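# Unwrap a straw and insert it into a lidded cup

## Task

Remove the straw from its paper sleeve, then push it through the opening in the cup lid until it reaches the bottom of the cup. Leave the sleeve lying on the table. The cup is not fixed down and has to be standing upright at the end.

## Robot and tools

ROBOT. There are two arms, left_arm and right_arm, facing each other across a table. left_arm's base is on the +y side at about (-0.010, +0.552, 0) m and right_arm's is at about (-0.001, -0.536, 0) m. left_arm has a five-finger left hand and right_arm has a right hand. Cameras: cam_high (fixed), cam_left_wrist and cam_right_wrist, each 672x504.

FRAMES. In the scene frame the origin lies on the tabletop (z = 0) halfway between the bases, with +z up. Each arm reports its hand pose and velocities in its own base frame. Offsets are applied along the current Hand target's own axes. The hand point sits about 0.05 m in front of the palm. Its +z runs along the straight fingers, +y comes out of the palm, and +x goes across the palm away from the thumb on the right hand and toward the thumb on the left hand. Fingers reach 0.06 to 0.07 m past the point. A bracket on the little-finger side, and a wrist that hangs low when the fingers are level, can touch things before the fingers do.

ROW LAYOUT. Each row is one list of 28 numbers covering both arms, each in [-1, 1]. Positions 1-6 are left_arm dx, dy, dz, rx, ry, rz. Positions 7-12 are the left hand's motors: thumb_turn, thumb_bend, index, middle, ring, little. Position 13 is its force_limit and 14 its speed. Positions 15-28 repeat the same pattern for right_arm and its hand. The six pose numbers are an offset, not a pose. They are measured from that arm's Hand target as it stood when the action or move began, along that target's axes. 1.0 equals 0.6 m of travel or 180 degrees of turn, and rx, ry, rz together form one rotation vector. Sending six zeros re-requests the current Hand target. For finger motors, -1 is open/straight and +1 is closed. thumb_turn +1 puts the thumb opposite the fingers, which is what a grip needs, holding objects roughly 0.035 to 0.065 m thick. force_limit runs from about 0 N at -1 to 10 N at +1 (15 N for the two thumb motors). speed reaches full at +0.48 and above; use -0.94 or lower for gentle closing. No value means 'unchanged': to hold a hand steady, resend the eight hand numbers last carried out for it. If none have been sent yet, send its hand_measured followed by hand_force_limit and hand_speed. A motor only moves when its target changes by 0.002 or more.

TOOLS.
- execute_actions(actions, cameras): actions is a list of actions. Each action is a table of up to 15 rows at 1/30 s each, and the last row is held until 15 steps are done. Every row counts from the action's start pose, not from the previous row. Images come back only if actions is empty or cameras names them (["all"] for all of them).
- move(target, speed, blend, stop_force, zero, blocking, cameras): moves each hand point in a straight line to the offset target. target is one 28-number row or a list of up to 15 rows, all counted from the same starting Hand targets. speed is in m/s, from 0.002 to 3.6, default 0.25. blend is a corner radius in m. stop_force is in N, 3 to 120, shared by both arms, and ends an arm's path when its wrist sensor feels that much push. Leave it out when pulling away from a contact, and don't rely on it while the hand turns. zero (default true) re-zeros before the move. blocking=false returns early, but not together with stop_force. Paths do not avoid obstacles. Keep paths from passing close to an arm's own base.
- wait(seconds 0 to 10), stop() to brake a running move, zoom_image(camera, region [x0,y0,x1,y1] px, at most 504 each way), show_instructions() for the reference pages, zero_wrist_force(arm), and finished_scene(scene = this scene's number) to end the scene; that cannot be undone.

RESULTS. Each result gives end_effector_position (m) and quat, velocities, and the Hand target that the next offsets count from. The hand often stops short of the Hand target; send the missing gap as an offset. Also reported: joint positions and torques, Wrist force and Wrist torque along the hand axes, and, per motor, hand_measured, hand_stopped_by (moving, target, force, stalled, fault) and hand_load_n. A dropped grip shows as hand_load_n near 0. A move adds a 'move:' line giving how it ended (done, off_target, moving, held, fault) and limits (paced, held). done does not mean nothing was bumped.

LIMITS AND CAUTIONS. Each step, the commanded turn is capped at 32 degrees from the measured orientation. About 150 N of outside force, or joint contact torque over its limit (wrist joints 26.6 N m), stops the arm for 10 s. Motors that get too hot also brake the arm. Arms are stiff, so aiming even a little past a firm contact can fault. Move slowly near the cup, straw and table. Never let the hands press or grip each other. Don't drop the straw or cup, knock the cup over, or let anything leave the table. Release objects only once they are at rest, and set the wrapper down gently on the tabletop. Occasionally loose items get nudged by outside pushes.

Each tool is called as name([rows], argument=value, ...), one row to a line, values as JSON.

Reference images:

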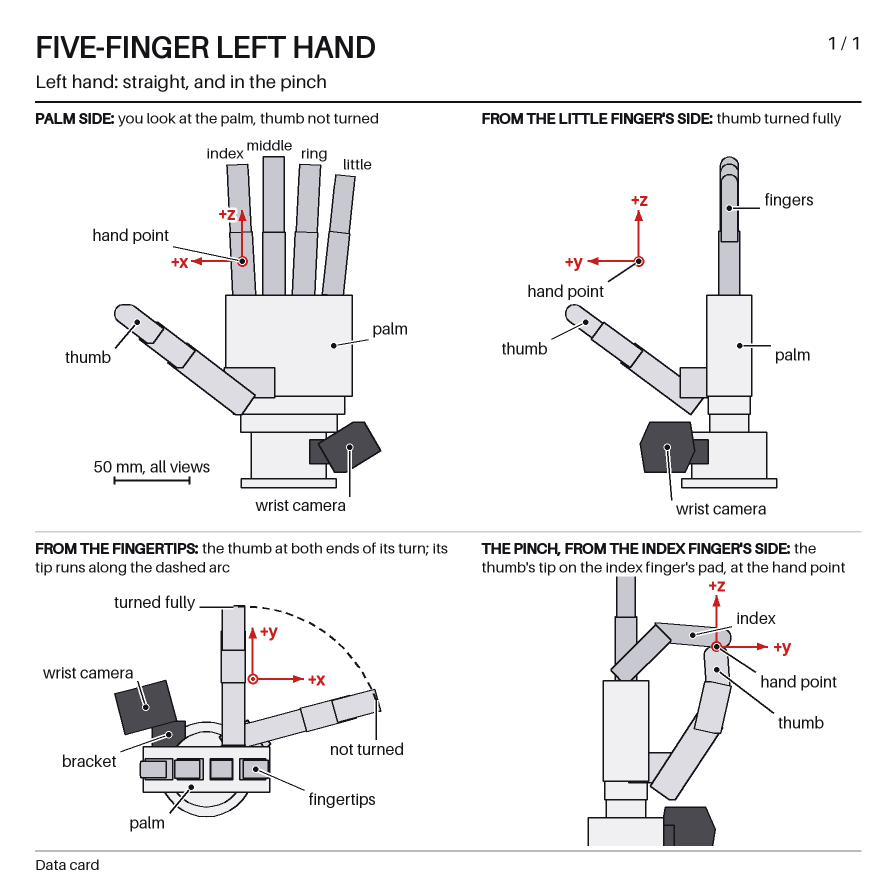

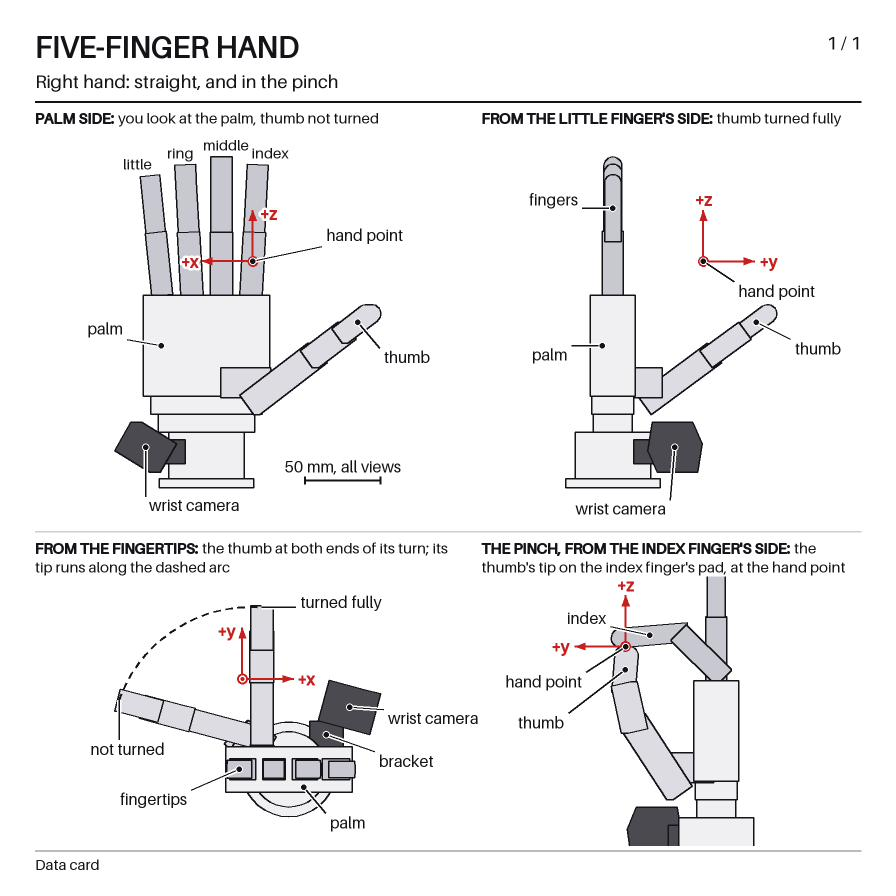

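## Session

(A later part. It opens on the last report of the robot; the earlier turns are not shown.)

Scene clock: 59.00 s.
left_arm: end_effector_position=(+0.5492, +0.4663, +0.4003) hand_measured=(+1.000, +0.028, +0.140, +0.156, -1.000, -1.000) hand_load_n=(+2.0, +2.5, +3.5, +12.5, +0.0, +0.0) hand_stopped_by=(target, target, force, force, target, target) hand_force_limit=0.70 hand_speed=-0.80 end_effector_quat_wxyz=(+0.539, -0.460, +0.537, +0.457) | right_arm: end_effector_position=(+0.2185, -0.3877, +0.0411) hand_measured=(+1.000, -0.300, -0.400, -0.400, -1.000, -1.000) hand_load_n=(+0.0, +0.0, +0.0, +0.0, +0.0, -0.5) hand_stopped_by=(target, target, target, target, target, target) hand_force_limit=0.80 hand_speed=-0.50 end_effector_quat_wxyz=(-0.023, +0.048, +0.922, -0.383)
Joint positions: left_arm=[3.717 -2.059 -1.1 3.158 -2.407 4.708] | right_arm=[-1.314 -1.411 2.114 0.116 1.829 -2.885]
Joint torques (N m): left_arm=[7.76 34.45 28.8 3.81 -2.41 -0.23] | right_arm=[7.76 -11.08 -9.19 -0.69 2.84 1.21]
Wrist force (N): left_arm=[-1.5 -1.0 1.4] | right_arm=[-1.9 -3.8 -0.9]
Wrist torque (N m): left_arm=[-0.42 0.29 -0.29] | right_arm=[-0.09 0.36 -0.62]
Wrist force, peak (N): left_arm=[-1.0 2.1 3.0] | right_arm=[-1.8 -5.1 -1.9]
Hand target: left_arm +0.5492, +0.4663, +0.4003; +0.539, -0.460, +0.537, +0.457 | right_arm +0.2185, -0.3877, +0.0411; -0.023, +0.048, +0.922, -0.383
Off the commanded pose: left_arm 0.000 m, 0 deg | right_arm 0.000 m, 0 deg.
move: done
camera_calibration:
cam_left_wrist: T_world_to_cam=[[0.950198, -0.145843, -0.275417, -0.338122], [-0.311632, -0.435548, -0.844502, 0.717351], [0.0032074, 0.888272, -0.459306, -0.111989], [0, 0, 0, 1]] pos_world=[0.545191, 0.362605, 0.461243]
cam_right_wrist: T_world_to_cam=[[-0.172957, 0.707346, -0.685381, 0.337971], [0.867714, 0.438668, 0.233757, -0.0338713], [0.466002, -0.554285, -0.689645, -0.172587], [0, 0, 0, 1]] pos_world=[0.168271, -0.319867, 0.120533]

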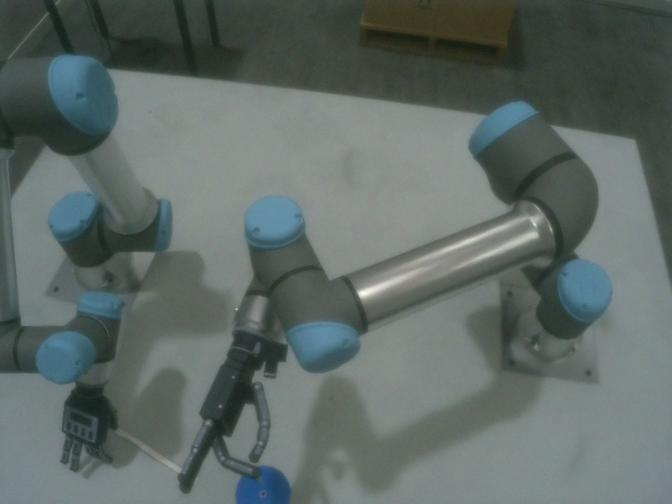

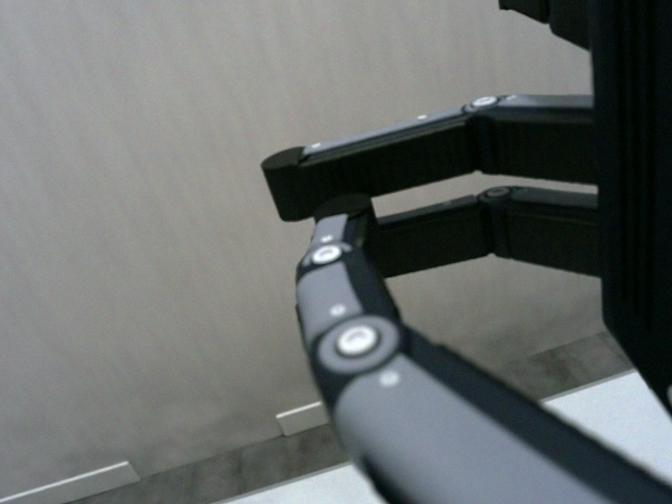

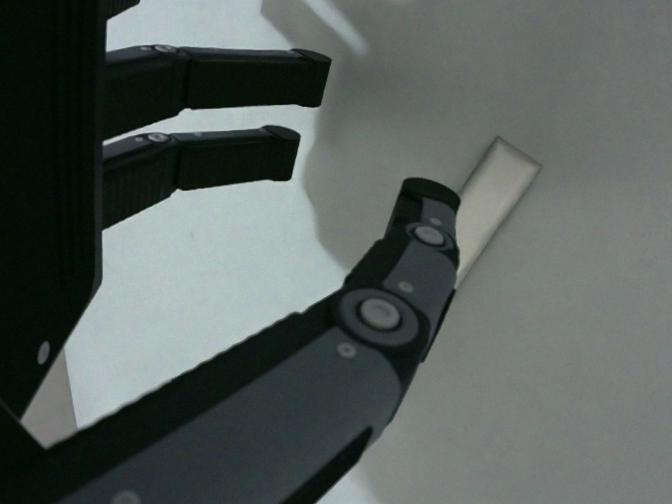

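move([
  [0,0,0,0,0,0,1,0.03,0.6,0.6,-1,-1,0.7,-0.8,0,-0.177,-0.177,0,0,0,1,-0.3,-0.4,-0.4,-1,-1,0.8,-0.5],
  [0,0,0,0,0,0,1,0.03,0.6,0.6,-1,-1,0.7,-0.8,-0.218,-0.286,-0.4915,0,-0.0707,-0.0707,1,-0.3,-0.4,-0.4,-1,-1,0.8,-0.5],
], cameras=["all"], speed=0.35, blend=0.02)

zoom_image(camera="cam_high", region=[180, 400, 320, 504])

Scene clock: 61.03 s.
left_arm: end_effector_position=(+0.5492, +0.4663, +0.4003) hand_measured=(+1.000, +0.028, +0.140, +0.156, -1.000, -1.000) hand_load_n=(+2.0, +2.5, +4.0, +12.0, +0.0, +0.0) hand_stopped_by=(target, target, force, force, target, target) hand_force_limit=0.70 hand_speed=-0.80 end_effector_quat_wxyz=(+0.539, -0.460, +0.537, +0.457) | right_arm: end_effector_position=(+0.3600, -0.3145, +0.3699) hand_measured=(+1.000, -0.300, -0.400, -0.400, -1.000, -1.000) hand_load_n=(+0.0, +0.0, +0.0, +0.0, +0.0, +0.0) hand_stopped_by=(target, target, target, target, target, target) hand_force_limit=0.80 hand_speed=-0.50 end_effector_quat_wxyz=(+0.037, -0.097, +0.919, -0.381)
Joint positions: left_arm=[3.717 -2.059 -1.1 3.158 -2.407 4.708] | right_arm=[-0.939 -1.524 1.346 1.012 1.87 -2.837]
Joint torques (N m): left_arm=[7.78 33.98 29.56 3.85 -2.43 -0.29] | right_arm=[6.97 -25.85 -24.41 3.18 -1.89 -1.28]
Wrist force (N): left_arm=[-1.4 -0.9 1.1] | right_arm=[-2.1 -3.8 -0.9]
Wrist torque (N m): left_arm=[-0.38 0.29 -0.31] | right_arm=[-0.10 0.39 -0.72]
Wrist force, peak (N): left_arm=[-1.5 -1.2 1.2] | right_arm=[-3.4 -5.1 -2.4]
Hand target: left_arm +0.5492, +0.4663, +0.4003; +0.539, -0.460, +0.537, +0.457 | right_arm +0.3600, -0.3144, +0.3699; +0.037, -0.097, +0.919, -0.381
Off the commanded pose: left_arm 0.000 m, 0 deg | right_arm 0.000 m, 0 deg.
move: done
camera_calibration:
cam_left_wrist: T_world_to_cam=[[0.950198, -0.145806, -0.275437, -0.338112], [-0.311632, -0.435434, -0.844561, 0.71738], [0.00320737, 0.888334, -0.459186, -0.112156], [0, 0, 0, 1]] pos_world=[0.545191, 0.362705, 0.461242]
cam_right_wrist: T_world_to_cam=[[-0.383335, 0.620668, -0.683978, 0.583983], [0.689968, 0.684744, 0.234671, -0.124639], [0.614003, -0.381965, -0.690727, 0.0300534], [0, 0, 0, 1]] pos_world=[0.291405, -0.265634, 0.449439]

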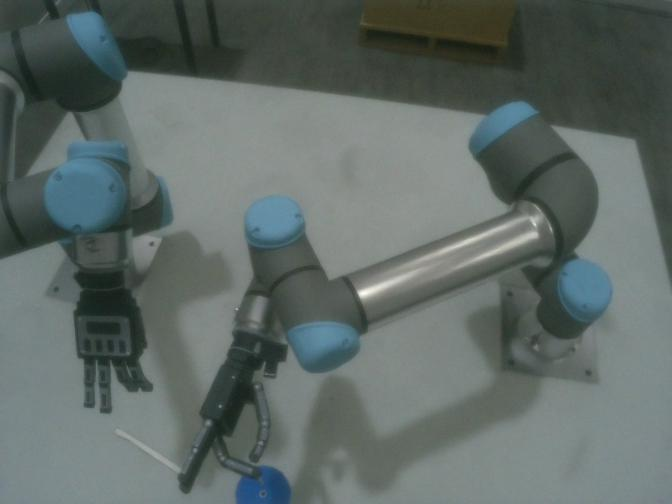

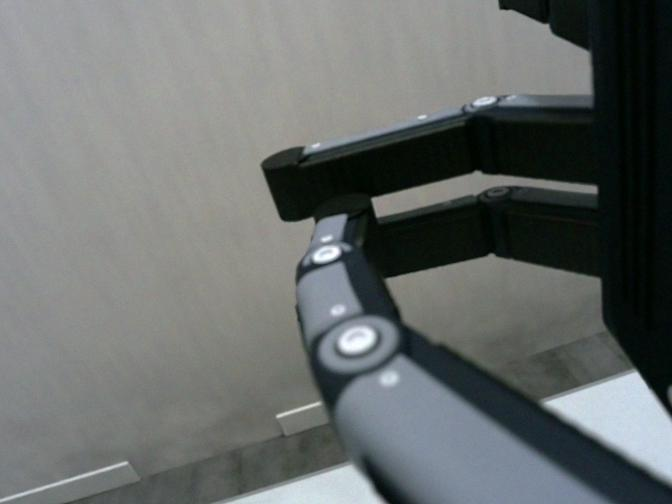

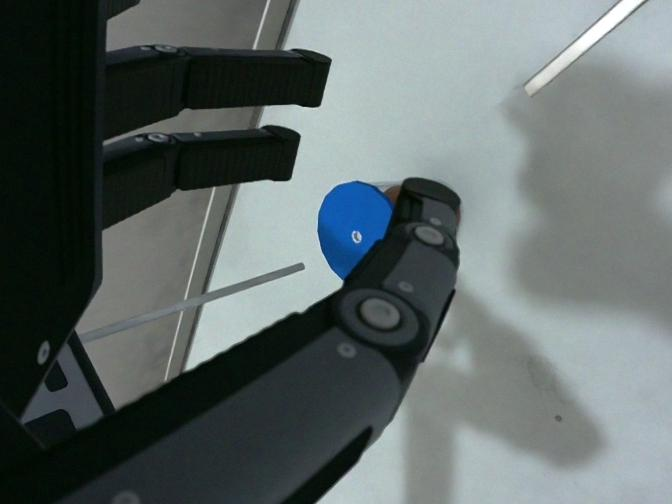

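Scaled by 3.600 from the camera's 672x504 image, which has a finer 960x720 frame.

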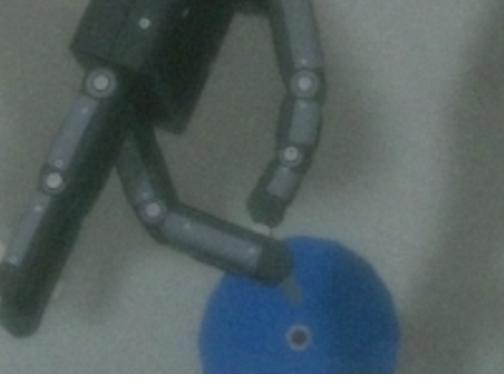

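move(target=[0.058,-0.0237,-0.0027,0,-0.017,0.0186,1,0.03,0.6,0.6,-1,-1,0.7,-0.8,0,0,0,0,0,0,1,-0.3,-0.4,-0.4,-1,-1,0.8,-0.5], cameras=["all"], speed=0.12)

zoom_image(camera="cam_high", region=[220, 444, 300, 504])

zoom_image(camera="cam_right_wrist", region=[270, 180, 400, 300])

Scene clock: 63.17 s.
left_arm: end_effector_position=(+0.5631, +0.4623, +0.3655) hand_measured=(+1.000, +0.028, +0.140, +0.156, -1.000, -1.000) hand_load_n=(+2.0, +2.5, +4.0, +12.0, +0.0, +0.0) hand_stopped_by=(target, target, force, force, target, target) hand_force_limit=0.70 hand_speed=-0.80 end_effector_quat_wxyz=(+0.540, -0.431, +0.536, +0.485) | right_arm: end_effector_position=(+0.3600, -0.3144, +0.3699) hand_measured=(+1.000, -0.300, -0.400, -0.400, -1.000, -1.000) hand_load_n=(+0.0, +0.0, +0.0, +0.0, +0.0, +0.0) hand_stopped_by=(target, target, target, target, target, target) hand_force_limit=0.80 hand_speed=-0.50 end_effector_quat_wxyz=(+0.037, -0.097, +0.919, -0.381)
Joint positions: left_arm=[3.696 -2.081 -1.199 3.361 -2.425 4.828] | right_arm=[-0.939 -1.524 1.346 1.012 1.87 -2.837]
Joint torques (N m): left_arm=[7.98 56.23 19.85 3.68 2.29 1.02] | right_arm=[10.34 -28.49 -24.69 3.02 -1.88 -1.03]
Wrist force (N): left_arm=[-1.2 -0.7 1.0] | right_arm=[-1.9 -3.7 -1.0]
Wrist torque (N m): left_arm=[-0.32 0.23 -0.26] | right_arm=[-0.08 0.36 -0.70]
Wrist force, peak (N): left_arm=[-2.3 0.0 1.5] | right_arm=[-2.0 -3.9 -1.1]
Hand target: left_arm +0.5631, +0.4624, +0.3655; +0.540, -0.431, +0.536, +0.485 | right_arm +0.3600, -0.3144, +0.3699; +0.037, -0.097, +0.919, -0.381
Off the commanded pose: left_arm 0.000 m, 0 deg | right_arm 0.000 m, 0 deg.
move: done
camera_calibration:
cam_left_wrist: T_world_to_cam=[[0.935231, -0.12702, -0.330467, -0.341685], [-0.353572, -0.382947, -0.853428, 0.693183], [-0.0181492, 0.914996, -0.403054, -0.145394], [0, 0, 0, 1]] pos_world=[0.562006, 0.355086, 0.420064]
cam_right_wrist: T_world_to_cam=[[-0.383471, 0.620785, -0.683795, 0.583972], [0.689867, 0.684795, 0.234817, -0.124662], [0.61403, -0.381682, -0.690858, 0.0301807], [0, 0, 0, 1]] pos_world=[0.291404, -0.265634, 0.44944]

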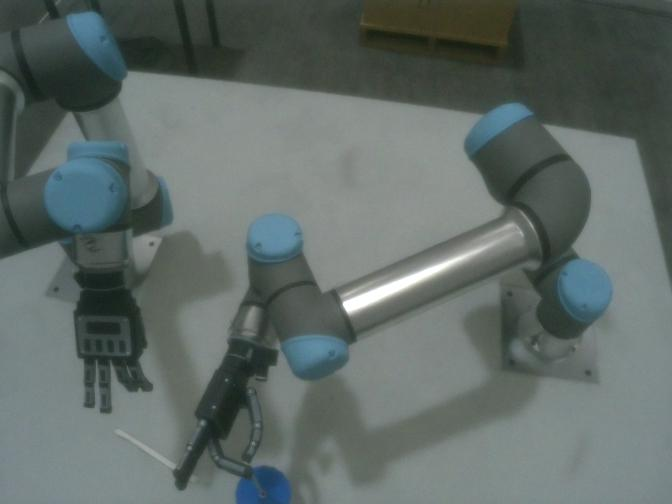

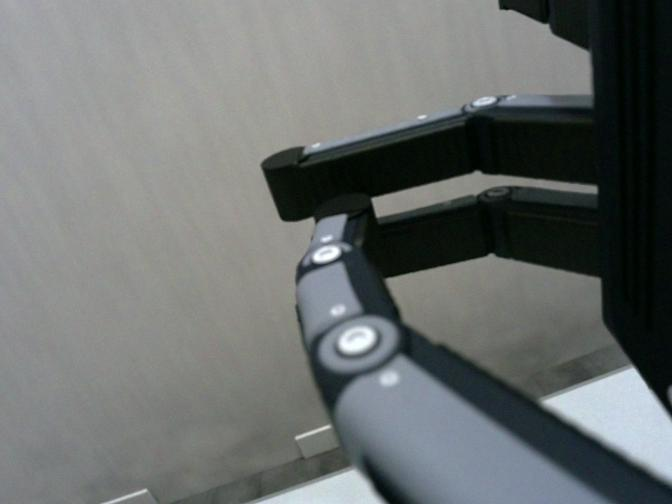

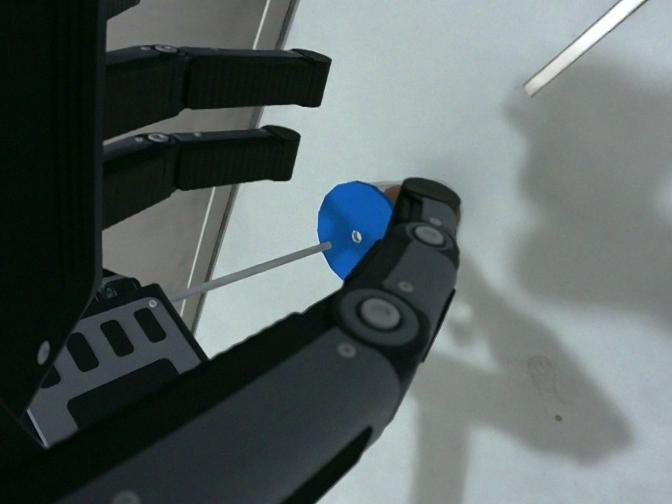

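Scaled by 6.300 from the camera's 672x504 image, which has a finer 960x720 frame.

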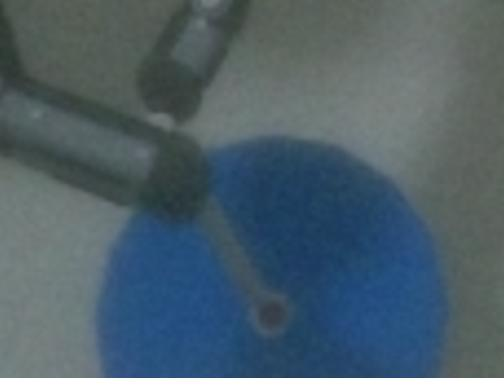

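Scaled by 3.877 from the camera's 672x504 image, which has a finer 960x720 frame.

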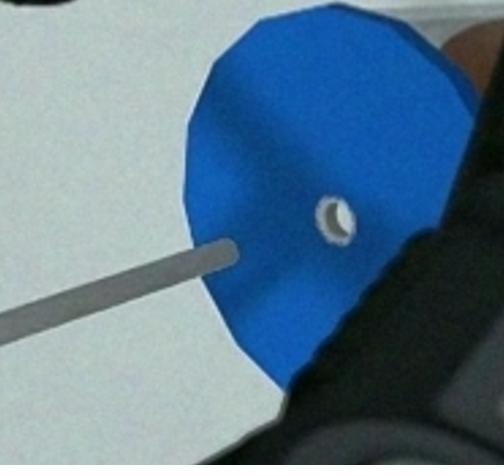

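move(target=[0.0417,0,-0.0025,0,0,0,1,0.03,0.6,0.6,-1,-1,0.7,-0.8,0,0,0,0,0,0,1,-0.3,-0.4,-0.4,-1,-1,0.8,-0.5], cameras=["cam_high","cam_right_wrist"], speed=0.08)

zoom_image(camera="cam_high", region=[235, 470, 285, 504])

zoom_image(camera="cam_right_wrist", region=[310, 205, 390, 275])

Scene clock: 65.13 s.
left_arm: end_effector_position=(+0.5617, +0.4625, +0.3403) hand_measured=(+1.000, +0.028, +0.140, +0.156, -1.000, -1.000) hand_load_n=(+2.0, +3.0, +4.0, +12.0, +0.0, +0.0) hand_stopped_by=(target, target, force, force, target, target) hand_force_limit=0.70 hand_speed=-0.80 end_effector_quat_wxyz=(+0.540, -0.431, +0.536, +0.485) | right_arm: end_effector_position=(+0.3600, -0.3144, +0.3699) hand_measured=(+1.000, -0.300, -0.400, -0.400, -1.000, -1.000) hand_load_n=(+0.0, +0.0, +0.0, +0.0, +0.0, +0.0) hand_stopped_by=(target, target, target, target, target, target) hand_force_limit=0.80 hand_speed=-0.50 end_effector_quat_wxyz=(+0.037, -0.097, +0.919, -0.381)
Joint positions: left_arm=[3.697 -2.089 -1.253 3.422 -2.424 4.827] | right_arm=[-0.939 -1.524 1.346 1.012 1.87 -2.837]
Joint torques (N m): left_arm=[5.31 54.75 28.41 -1.23 2.11 0.9] | right_arm=[10.74 -28.34 -23.72 3.02 -1.63 -0.7]
Wrist force (N): left_arm=[-1.0 -0.7 1.1] | right_arm=[-2.0 -3.8 -0.9]
Wrist torque (N m): left_arm=[-0.35 0.18 -0.22] | right_arm=[-0.10 0.36 -0.71]
Wrist force, peak (N): left_arm=[-1.7 -0.7 1.5] | right_arm=[-2.0 -4.0 -1.1]
Hand target: left_arm +0.5617, +0.4624, +0.3405; +0.540, -0.431, +0.536, +0.485 | right_arm +0.3600, -0.3144, +0.3699; +0.037, -0.097, +0.919, -0.381
Off the commanded pose: left_arm 0.000 m, 0 deg | right_arm 0.000 m, 0 deg.
move: done
camera_calibration:
cam_right_wrist: T_world_to_cam=[[-0.383471, 0.620785, -0.683795, 0.583972], [0.689867, 0.684795, 0.234817, -0.124662], [0.61403, -0.381682, -0.690858, 0.0301807], [0, 0, 0, 1]] pos_world=[0.291404, -0.265634, 0.44944]
Images, in order (width x height): cam_high 672x504, cam_right_wrist 672x504.

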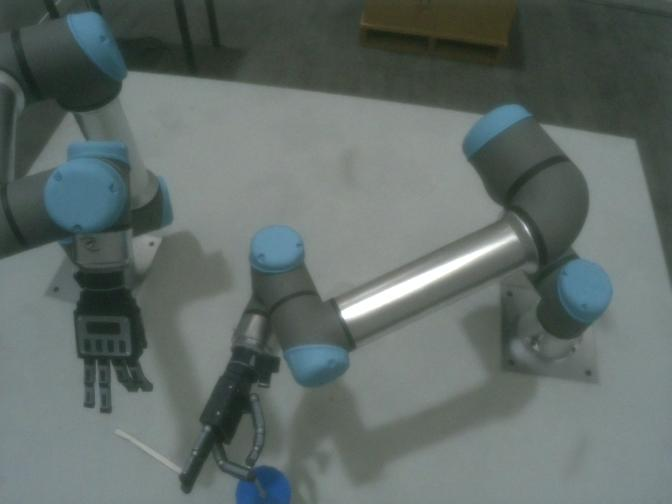

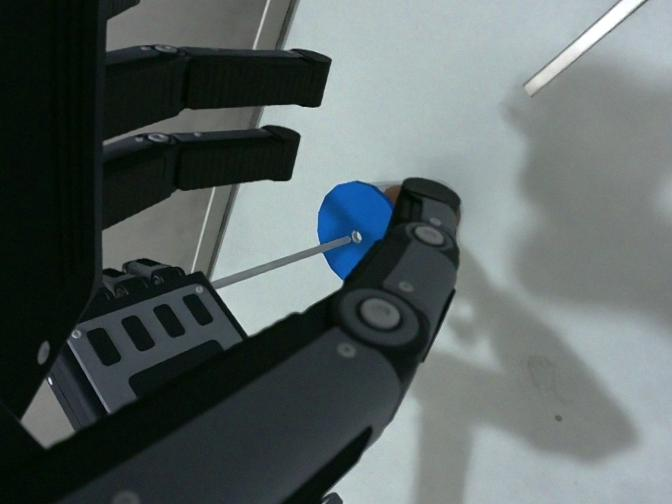

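Scaled by 10.080 from the camera's 672x504 image, which has a finer 960x720 frame.

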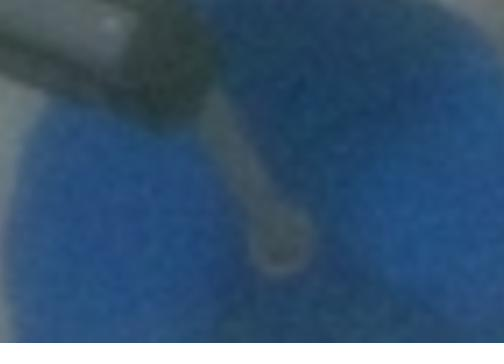

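Scaled by 6.300 from the camera's 672x504 image, which has a finer 960x720 frame.

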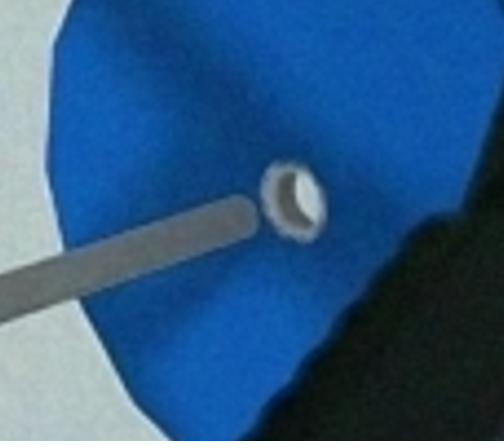

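move([
  [0,-0.0002,-0.0012,0,0,0,1,0.03,0.6,0.6,-1,-1,0.7,-0.8,0,0,0,0,0,0,1,-0.3,-0.4,-0.4,-1,-1,0.8,-0.5],
  [0.0332,-0.0017,-0.003,0,0,0,1,0.03,0.6,0.6,-1,-1,0.7,-0.8,0,0,0,0,0,0,1,-0.3,-0.4,-0.4,-1,-1,0.8,-0.5],
], cameras=["cam_high","cam_right_wrist"], speed=0.025, stop_force=3)

zoom_image(camera="cam_right_wrist", region=[310, 205, 390, 275])

Scene clock: 67.50 s.
left_arm: end_effector_position=(+0.5615, +0.4617, +0.3205) hand_measured=(+1.000, +0.028, +0.140, +0.156, -1.000, -1.000) hand_load_n=(+2.0, +2.5, +4.0, +12.0, +0.0, +0.0) hand_stopped_by=(target, target, force, force, target, target) hand_force_limit=0.70 hand_speed=-0.80 end_effector_quat_wxyz=(+0.540, -0.431, +0.536, +0.485) | right_arm: end_effector_position=(+0.3600, -0.3144, +0.3699) hand_measured=(+1.000, -0.300, -0.400, -0.400, -1.000, -1.000) hand_load_n=(+0.0, +0.0, +0.0, +0.0, +0.0, +0.0) hand_stopped_by=(target, target, target, target, target, target) hand_force_limit=0.80 hand_speed=-0.50 end_effector_quat_wxyz=(+0.037, -0.097, +0.919, -0.381)
Joint positions: left_arm=[3.696 -2.098 -1.29 3.468 -2.425 4.828] | right_arm=[-0.939 -1.524 1.346 1.012 1.87 -2.837]
Joint torques (N m): left_arm=[7.69 57.44 29.09 -1.06 2.34 1.51] | right_arm=[10.27 -26.89 -24.5 3.07 -1.5 -0.5]
Wrist force (N): left_arm=[-1.1 -0.6 1.5] | right_arm=[-2.0 -3.9 -1.0]
Wrist torque (N m): left_arm=[-0.35 0.19 -0.25] | right_arm=[-0.10 0.37 -0.72]
Wrist force, peak (N): left_arm=[-1.7 -0.9 1.4] | right_arm=[-2.1 -4.0 -1.0]
Hand target: left_arm +0.5615, +0.4617, +0.3205; +0.540, -0.431, +0.536, +0.485 | right_arm +0.3600, -0.3144, +0.3699; +0.037, -0.097, +0.919, -0.381
Off the commanded pose: left_arm 0.000 m, 0 deg | right_arm 0.000 m, 0 deg.
move: done
camera_calibration:
cam_right_wrist: T_world_to_cam=[[-0.383471, 0.620785, -0.683795, 0.583972], [0.689867, 0.684795, 0.234817, -0.124662], [0.61403, -0.381682, -0.690858, 0.0301807], [0, 0, 0, 1]] pos_world=[0.291404, -0.265634, 0.44944]
Images, in order (width x height): cam_high 672x504, cam_right_wrist 672x504.

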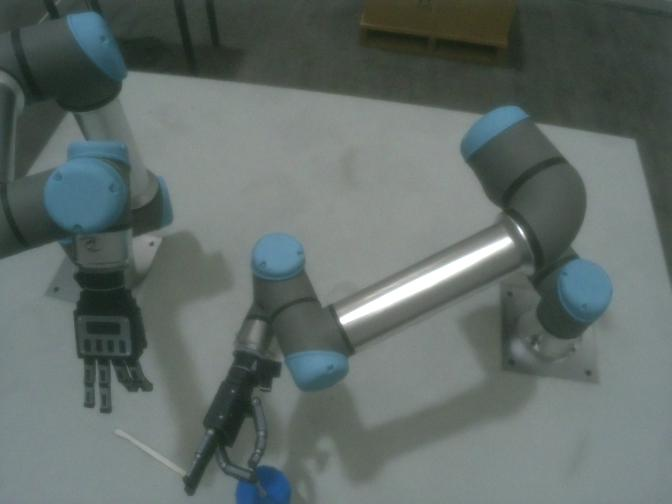

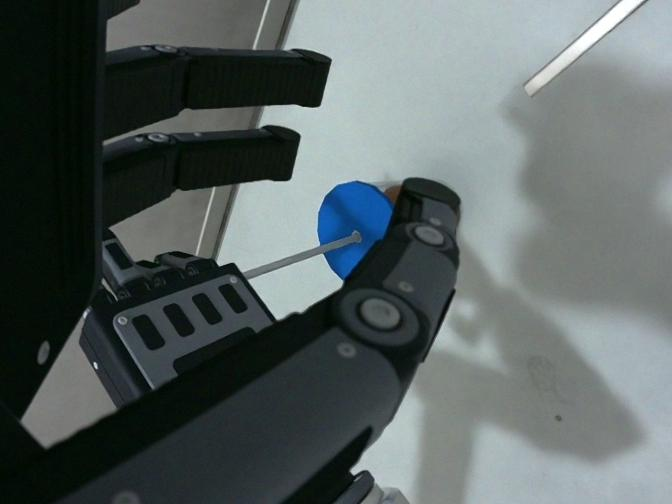

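Scaled by 6.300 from the camera's 672x504 image, which has a finer 960x720 frame.

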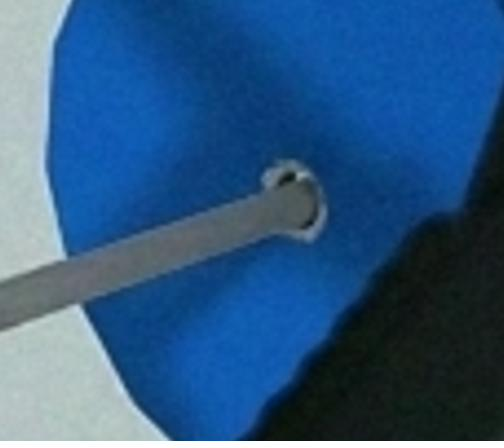

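move(target=[0.2027,-0.0112,-0.011,0,0,0,1,0.03,0.6,0.6,-1,-1,0.7,-0.8,0,0,0,0,0,0,1,-0.3,-0.4,-0.4,-1,-1,0.8,-0.5], cameras=["cam_high","cam_right_wrist"], speed=0.05, stop_force=4)

zoom_image(camera="cam_right_wrist", region=[210, 130, 470, 330])

Scene clock: 70.90 s.
left_arm: end_effector_position=(+0.5616, +0.4615, +0.2047) hand_measured=(+1.000, +0.028, +0.140, +0.156, -1.000, -1.000) hand_load_n=(-1.5, +1.5, +4.5, +12.5, +0.0, +0.0) hand_stopped_by=(target, target, force, force, target, target) hand_force_limit=0.70 hand_speed=-0.80 end_effector_quat_wxyz=(+0.540, -0.432, +0.536, +0.485) | right_arm: end_effector_position=(+0.3600, -0.3144, +0.3699) hand_measured=(+1.000, -0.300, -0.400, -0.400, -1.000, -1.000) hand_load_n=(+0.0, +0.0, +0.0, +0.0, +0.0, +0.0) hand_stopped_by=(target, target, target, target, target, target) hand_force_limit=0.80 hand_speed=-0.50 end_effector_quat_wxyz=(+0.037, -0.097, +0.919, -0.381)
Joint positions: left_arm=[3.696 -2.2 -1.442 3.722 -2.425 4.828] | right_arm=[-0.939 -1.524 1.346 1.012 1.87 -2.837]
Joint torques (N m): left_arm=[-6.83 39.25 12.93 4.04 -2.07 -0.41] | right_arm=[11.05 -26.9 -22.94 2.95 -1.38 -0.26]
Wrist force (N): left_arm=[-1.1 -0.8 1.1] | right_arm=[-1.9 -3.8 -1.2]
Wrist torque (N m): left_arm=[-0.32 0.25 -0.23] | right_arm=[-0.08 0.36 -0.71]
Wrist force, peak (N): left_arm=[-12.5 -1.7 2.7] | right_arm=[-2.1 -4.0 -1.0]
Hand target: left_arm +0.5616, +0.4615, +0.2046; +0.540, -0.432, +0.536, +0.485 (not the last commanded pose) | right_arm +0.3600, -0.3144, +0.3699; +0.037, -0.097, +0.919, -0.381
Off the commanded pose: left_arm 0.006 m, 0 deg | right_arm 0.000 m, 0 deg.
move: contact (left_arm)
camera_calibration:
cam_right_wrist: T_world_to_cam=[[-0.383471, 0.620785, -0.683795, 0.583972], [0.689867, 0.684795, 0.234817, -0.124662], [0.61403, -0.381682, -0.690858, 0.0301807], [0, 0, 0, 1]] pos_world=[0.291404, -0.265634, 0.44944]
Images, in order (width x height): cam_high 672x504, cam_right_wrist 672x504.

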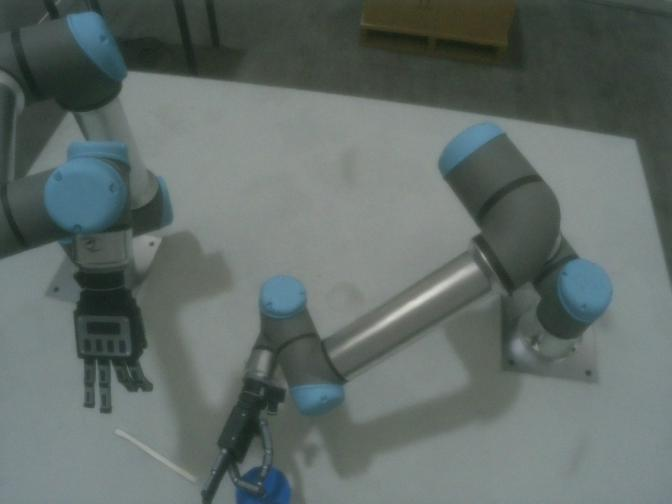

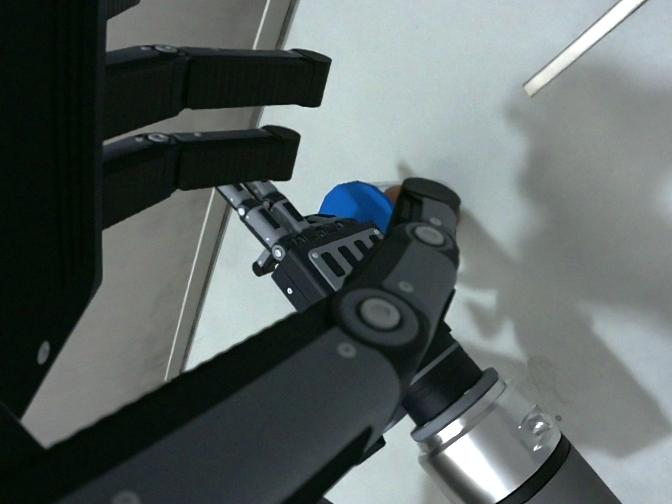

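Scaled by 1.938 from the camera's 672x504 image, which has a finer 960x720 frame.

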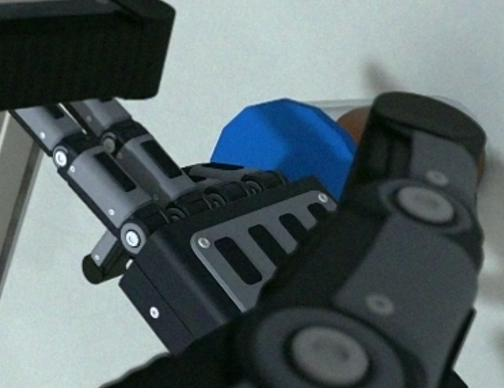

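move([
  [0,0,0,0,0,0,1,0.03,0.6,0.6,-1,-1,0.7,-0.8,0,0,-0.3,0,0,0,1,-0.3,-0.4,-0.4,-1,-1,0.8,-0.5],
  [0,0,0,0,0,0,1,-0.6,-0.6,-0.6,-1,-1,0.7,-0.7,0,0,-0.3,0,0,0,1,-0.3,-0.4,-0.4,-1,-1,0.8,-0.5],
  [0,-0.15,0,0,0,0,1,-0.6,-0.6,-0.6,-1,-1,0.7,-0.7,0,0,-0.3,0,0,0,1,-0.3,-0.4,-0.4,-1,-1,0.8,-0.5],
  [0,-0.15,-0.2,0,0,0,1,-0.6,-0.6,-0.6,-1,-1,0.7,-0.7,0,0,-0.3,0,0,0,1,-0.3,-0.4,-0.4,-1,-1,0.8,-0.5],
], cameras=["all"], speed=0.15)

zoom_image(camera="cam_high", region=[80, 380, 400, 504])

Scene clock: 76.50 s.
left_arm: end_effector_position=(+0.6379, +0.3712, +0.1957) hand_measured=(+1.000, -0.600, -0.600, -0.600, -1.000, -1.000) hand_load_n=(+0.0, +0.0, +0.0, +0.0, +0.0, +0.0) hand_stopped_by=(target, target, target, target, target, target) hand_force_limit=0.70 hand_speed=-0.70 end_effector_quat_wxyz=(+0.540, -0.432, +0.536, +0.485) | right_arm: end_effector_position=(+0.3346, -0.1897, +0.4972) hand_measured=(+1.000, -0.300, -0.400, -0.400, -1.000, -1.000) hand_load_n=(+0.0, +0.0, +0.0, +0.0, -0.5, +0.0) hand_stopped_by=(target, target, target, target, target, target) hand_force_limit=0.80 hand_speed=-0.50 end_effector_quat_wxyz=(+0.037, -0.097, +0.919, -0.381)
Joint positions: left_arm=[3.513 -2.318 -1.258 3.679 -2.607 4.855] | right_arm=[-0.713 -1.598 1.088 1.411 2.017 -2.653]
Joint torques (N m): left_arm=[4.93 44.44 27.43 -1.33 2.37 0.49] | right_arm=[7.63 -28.7 -22.68 3.07 2.89 1.28]
Wrist force (N): left_arm=[-1.1 -0.8 1.5] | right_arm=[-1.9 -4.0 -0.7]
Wrist torque (N m): left_arm=[-0.41 0.22 -0.26] | right_arm=[-0.15 0.37 -0.62]
Wrist force, peak (N): left_arm=[-1.5 -2.2 -5.4] | right_arm=[-2.0 -4.1 -2.1]
Hand target: left_arm +0.6379, +0.3712, +0.1956; +0.539, -0.432, +0.536, +0.485 (not the last commanded pose) | right_arm +0.3346, -0.1897, +0.4972; +0.037, -0.097, +0.919, -0.381
Off the commanded pose: left_arm 0.043 m, 0 deg | right_arm 0.000 m, 0 deg.
move: held (left_arm; a check stopped the path); path passed 3 of 4 targets; limits=held
pose unreachable (left arm): on one or more control steps of this call, first in action 0 (counted from 0), this arm could not follow its commanded pose, so it was not sent that pose on those steps. It may still have moved: this result reports where it is.
cause: moving toward the commanded pose would bring two parts of the arm too close to each other (joints 4 (wrist 1) to 6 (wrist 3) lie between them).
camera_calibration:
cam_left_wrist: T_world_to_cam=[[0.935347, -0.127038, -0.330132, -0.479479], [-0.353265, -0.38337, -0.853365, 0.539733], [-0.0181528, 0.914816, -0.403462, -0.128966], [0, 0, 0, 1]] pos_world=[0.636807, 0.263986, 0.250265]
cam_right_wrist: T_world_to_cam=[[-0.383471, 0.620785, -0.683795, 0.583828], [0.689867, 0.684795, 0.234817, -0.222356], [0.61403, -0.381682, -0.690858, 0.181381], [0, 0, 0, 1]] pos_world=[0.265904, -0.140934, 0.57674]

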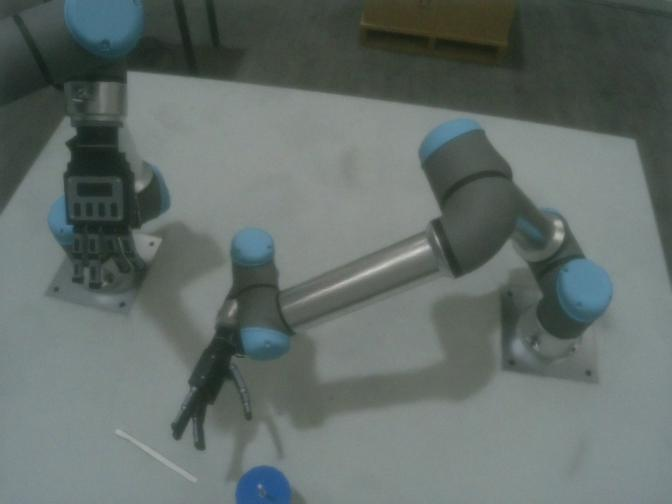

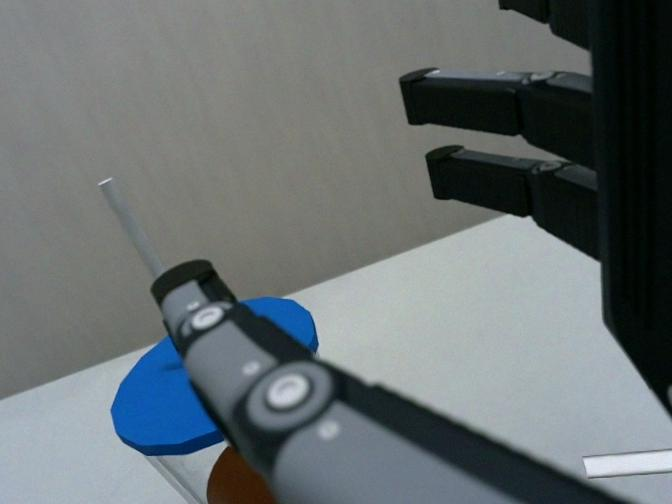

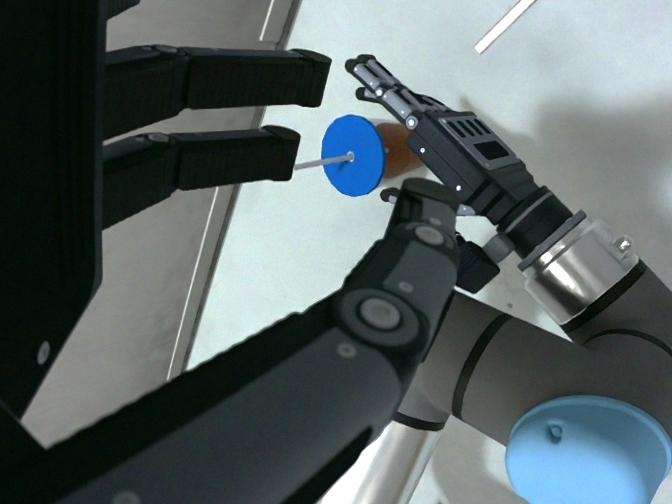

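Scaled by 1.575 from the camera's 672x504 image, which has a finer 960x720 frame.

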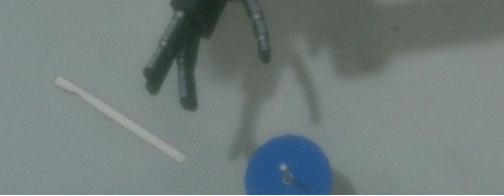

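The straw is in the cup, the cup is upright, and the hands are clear.

finished_scene(scene=2)

The scene is finished: the task was done.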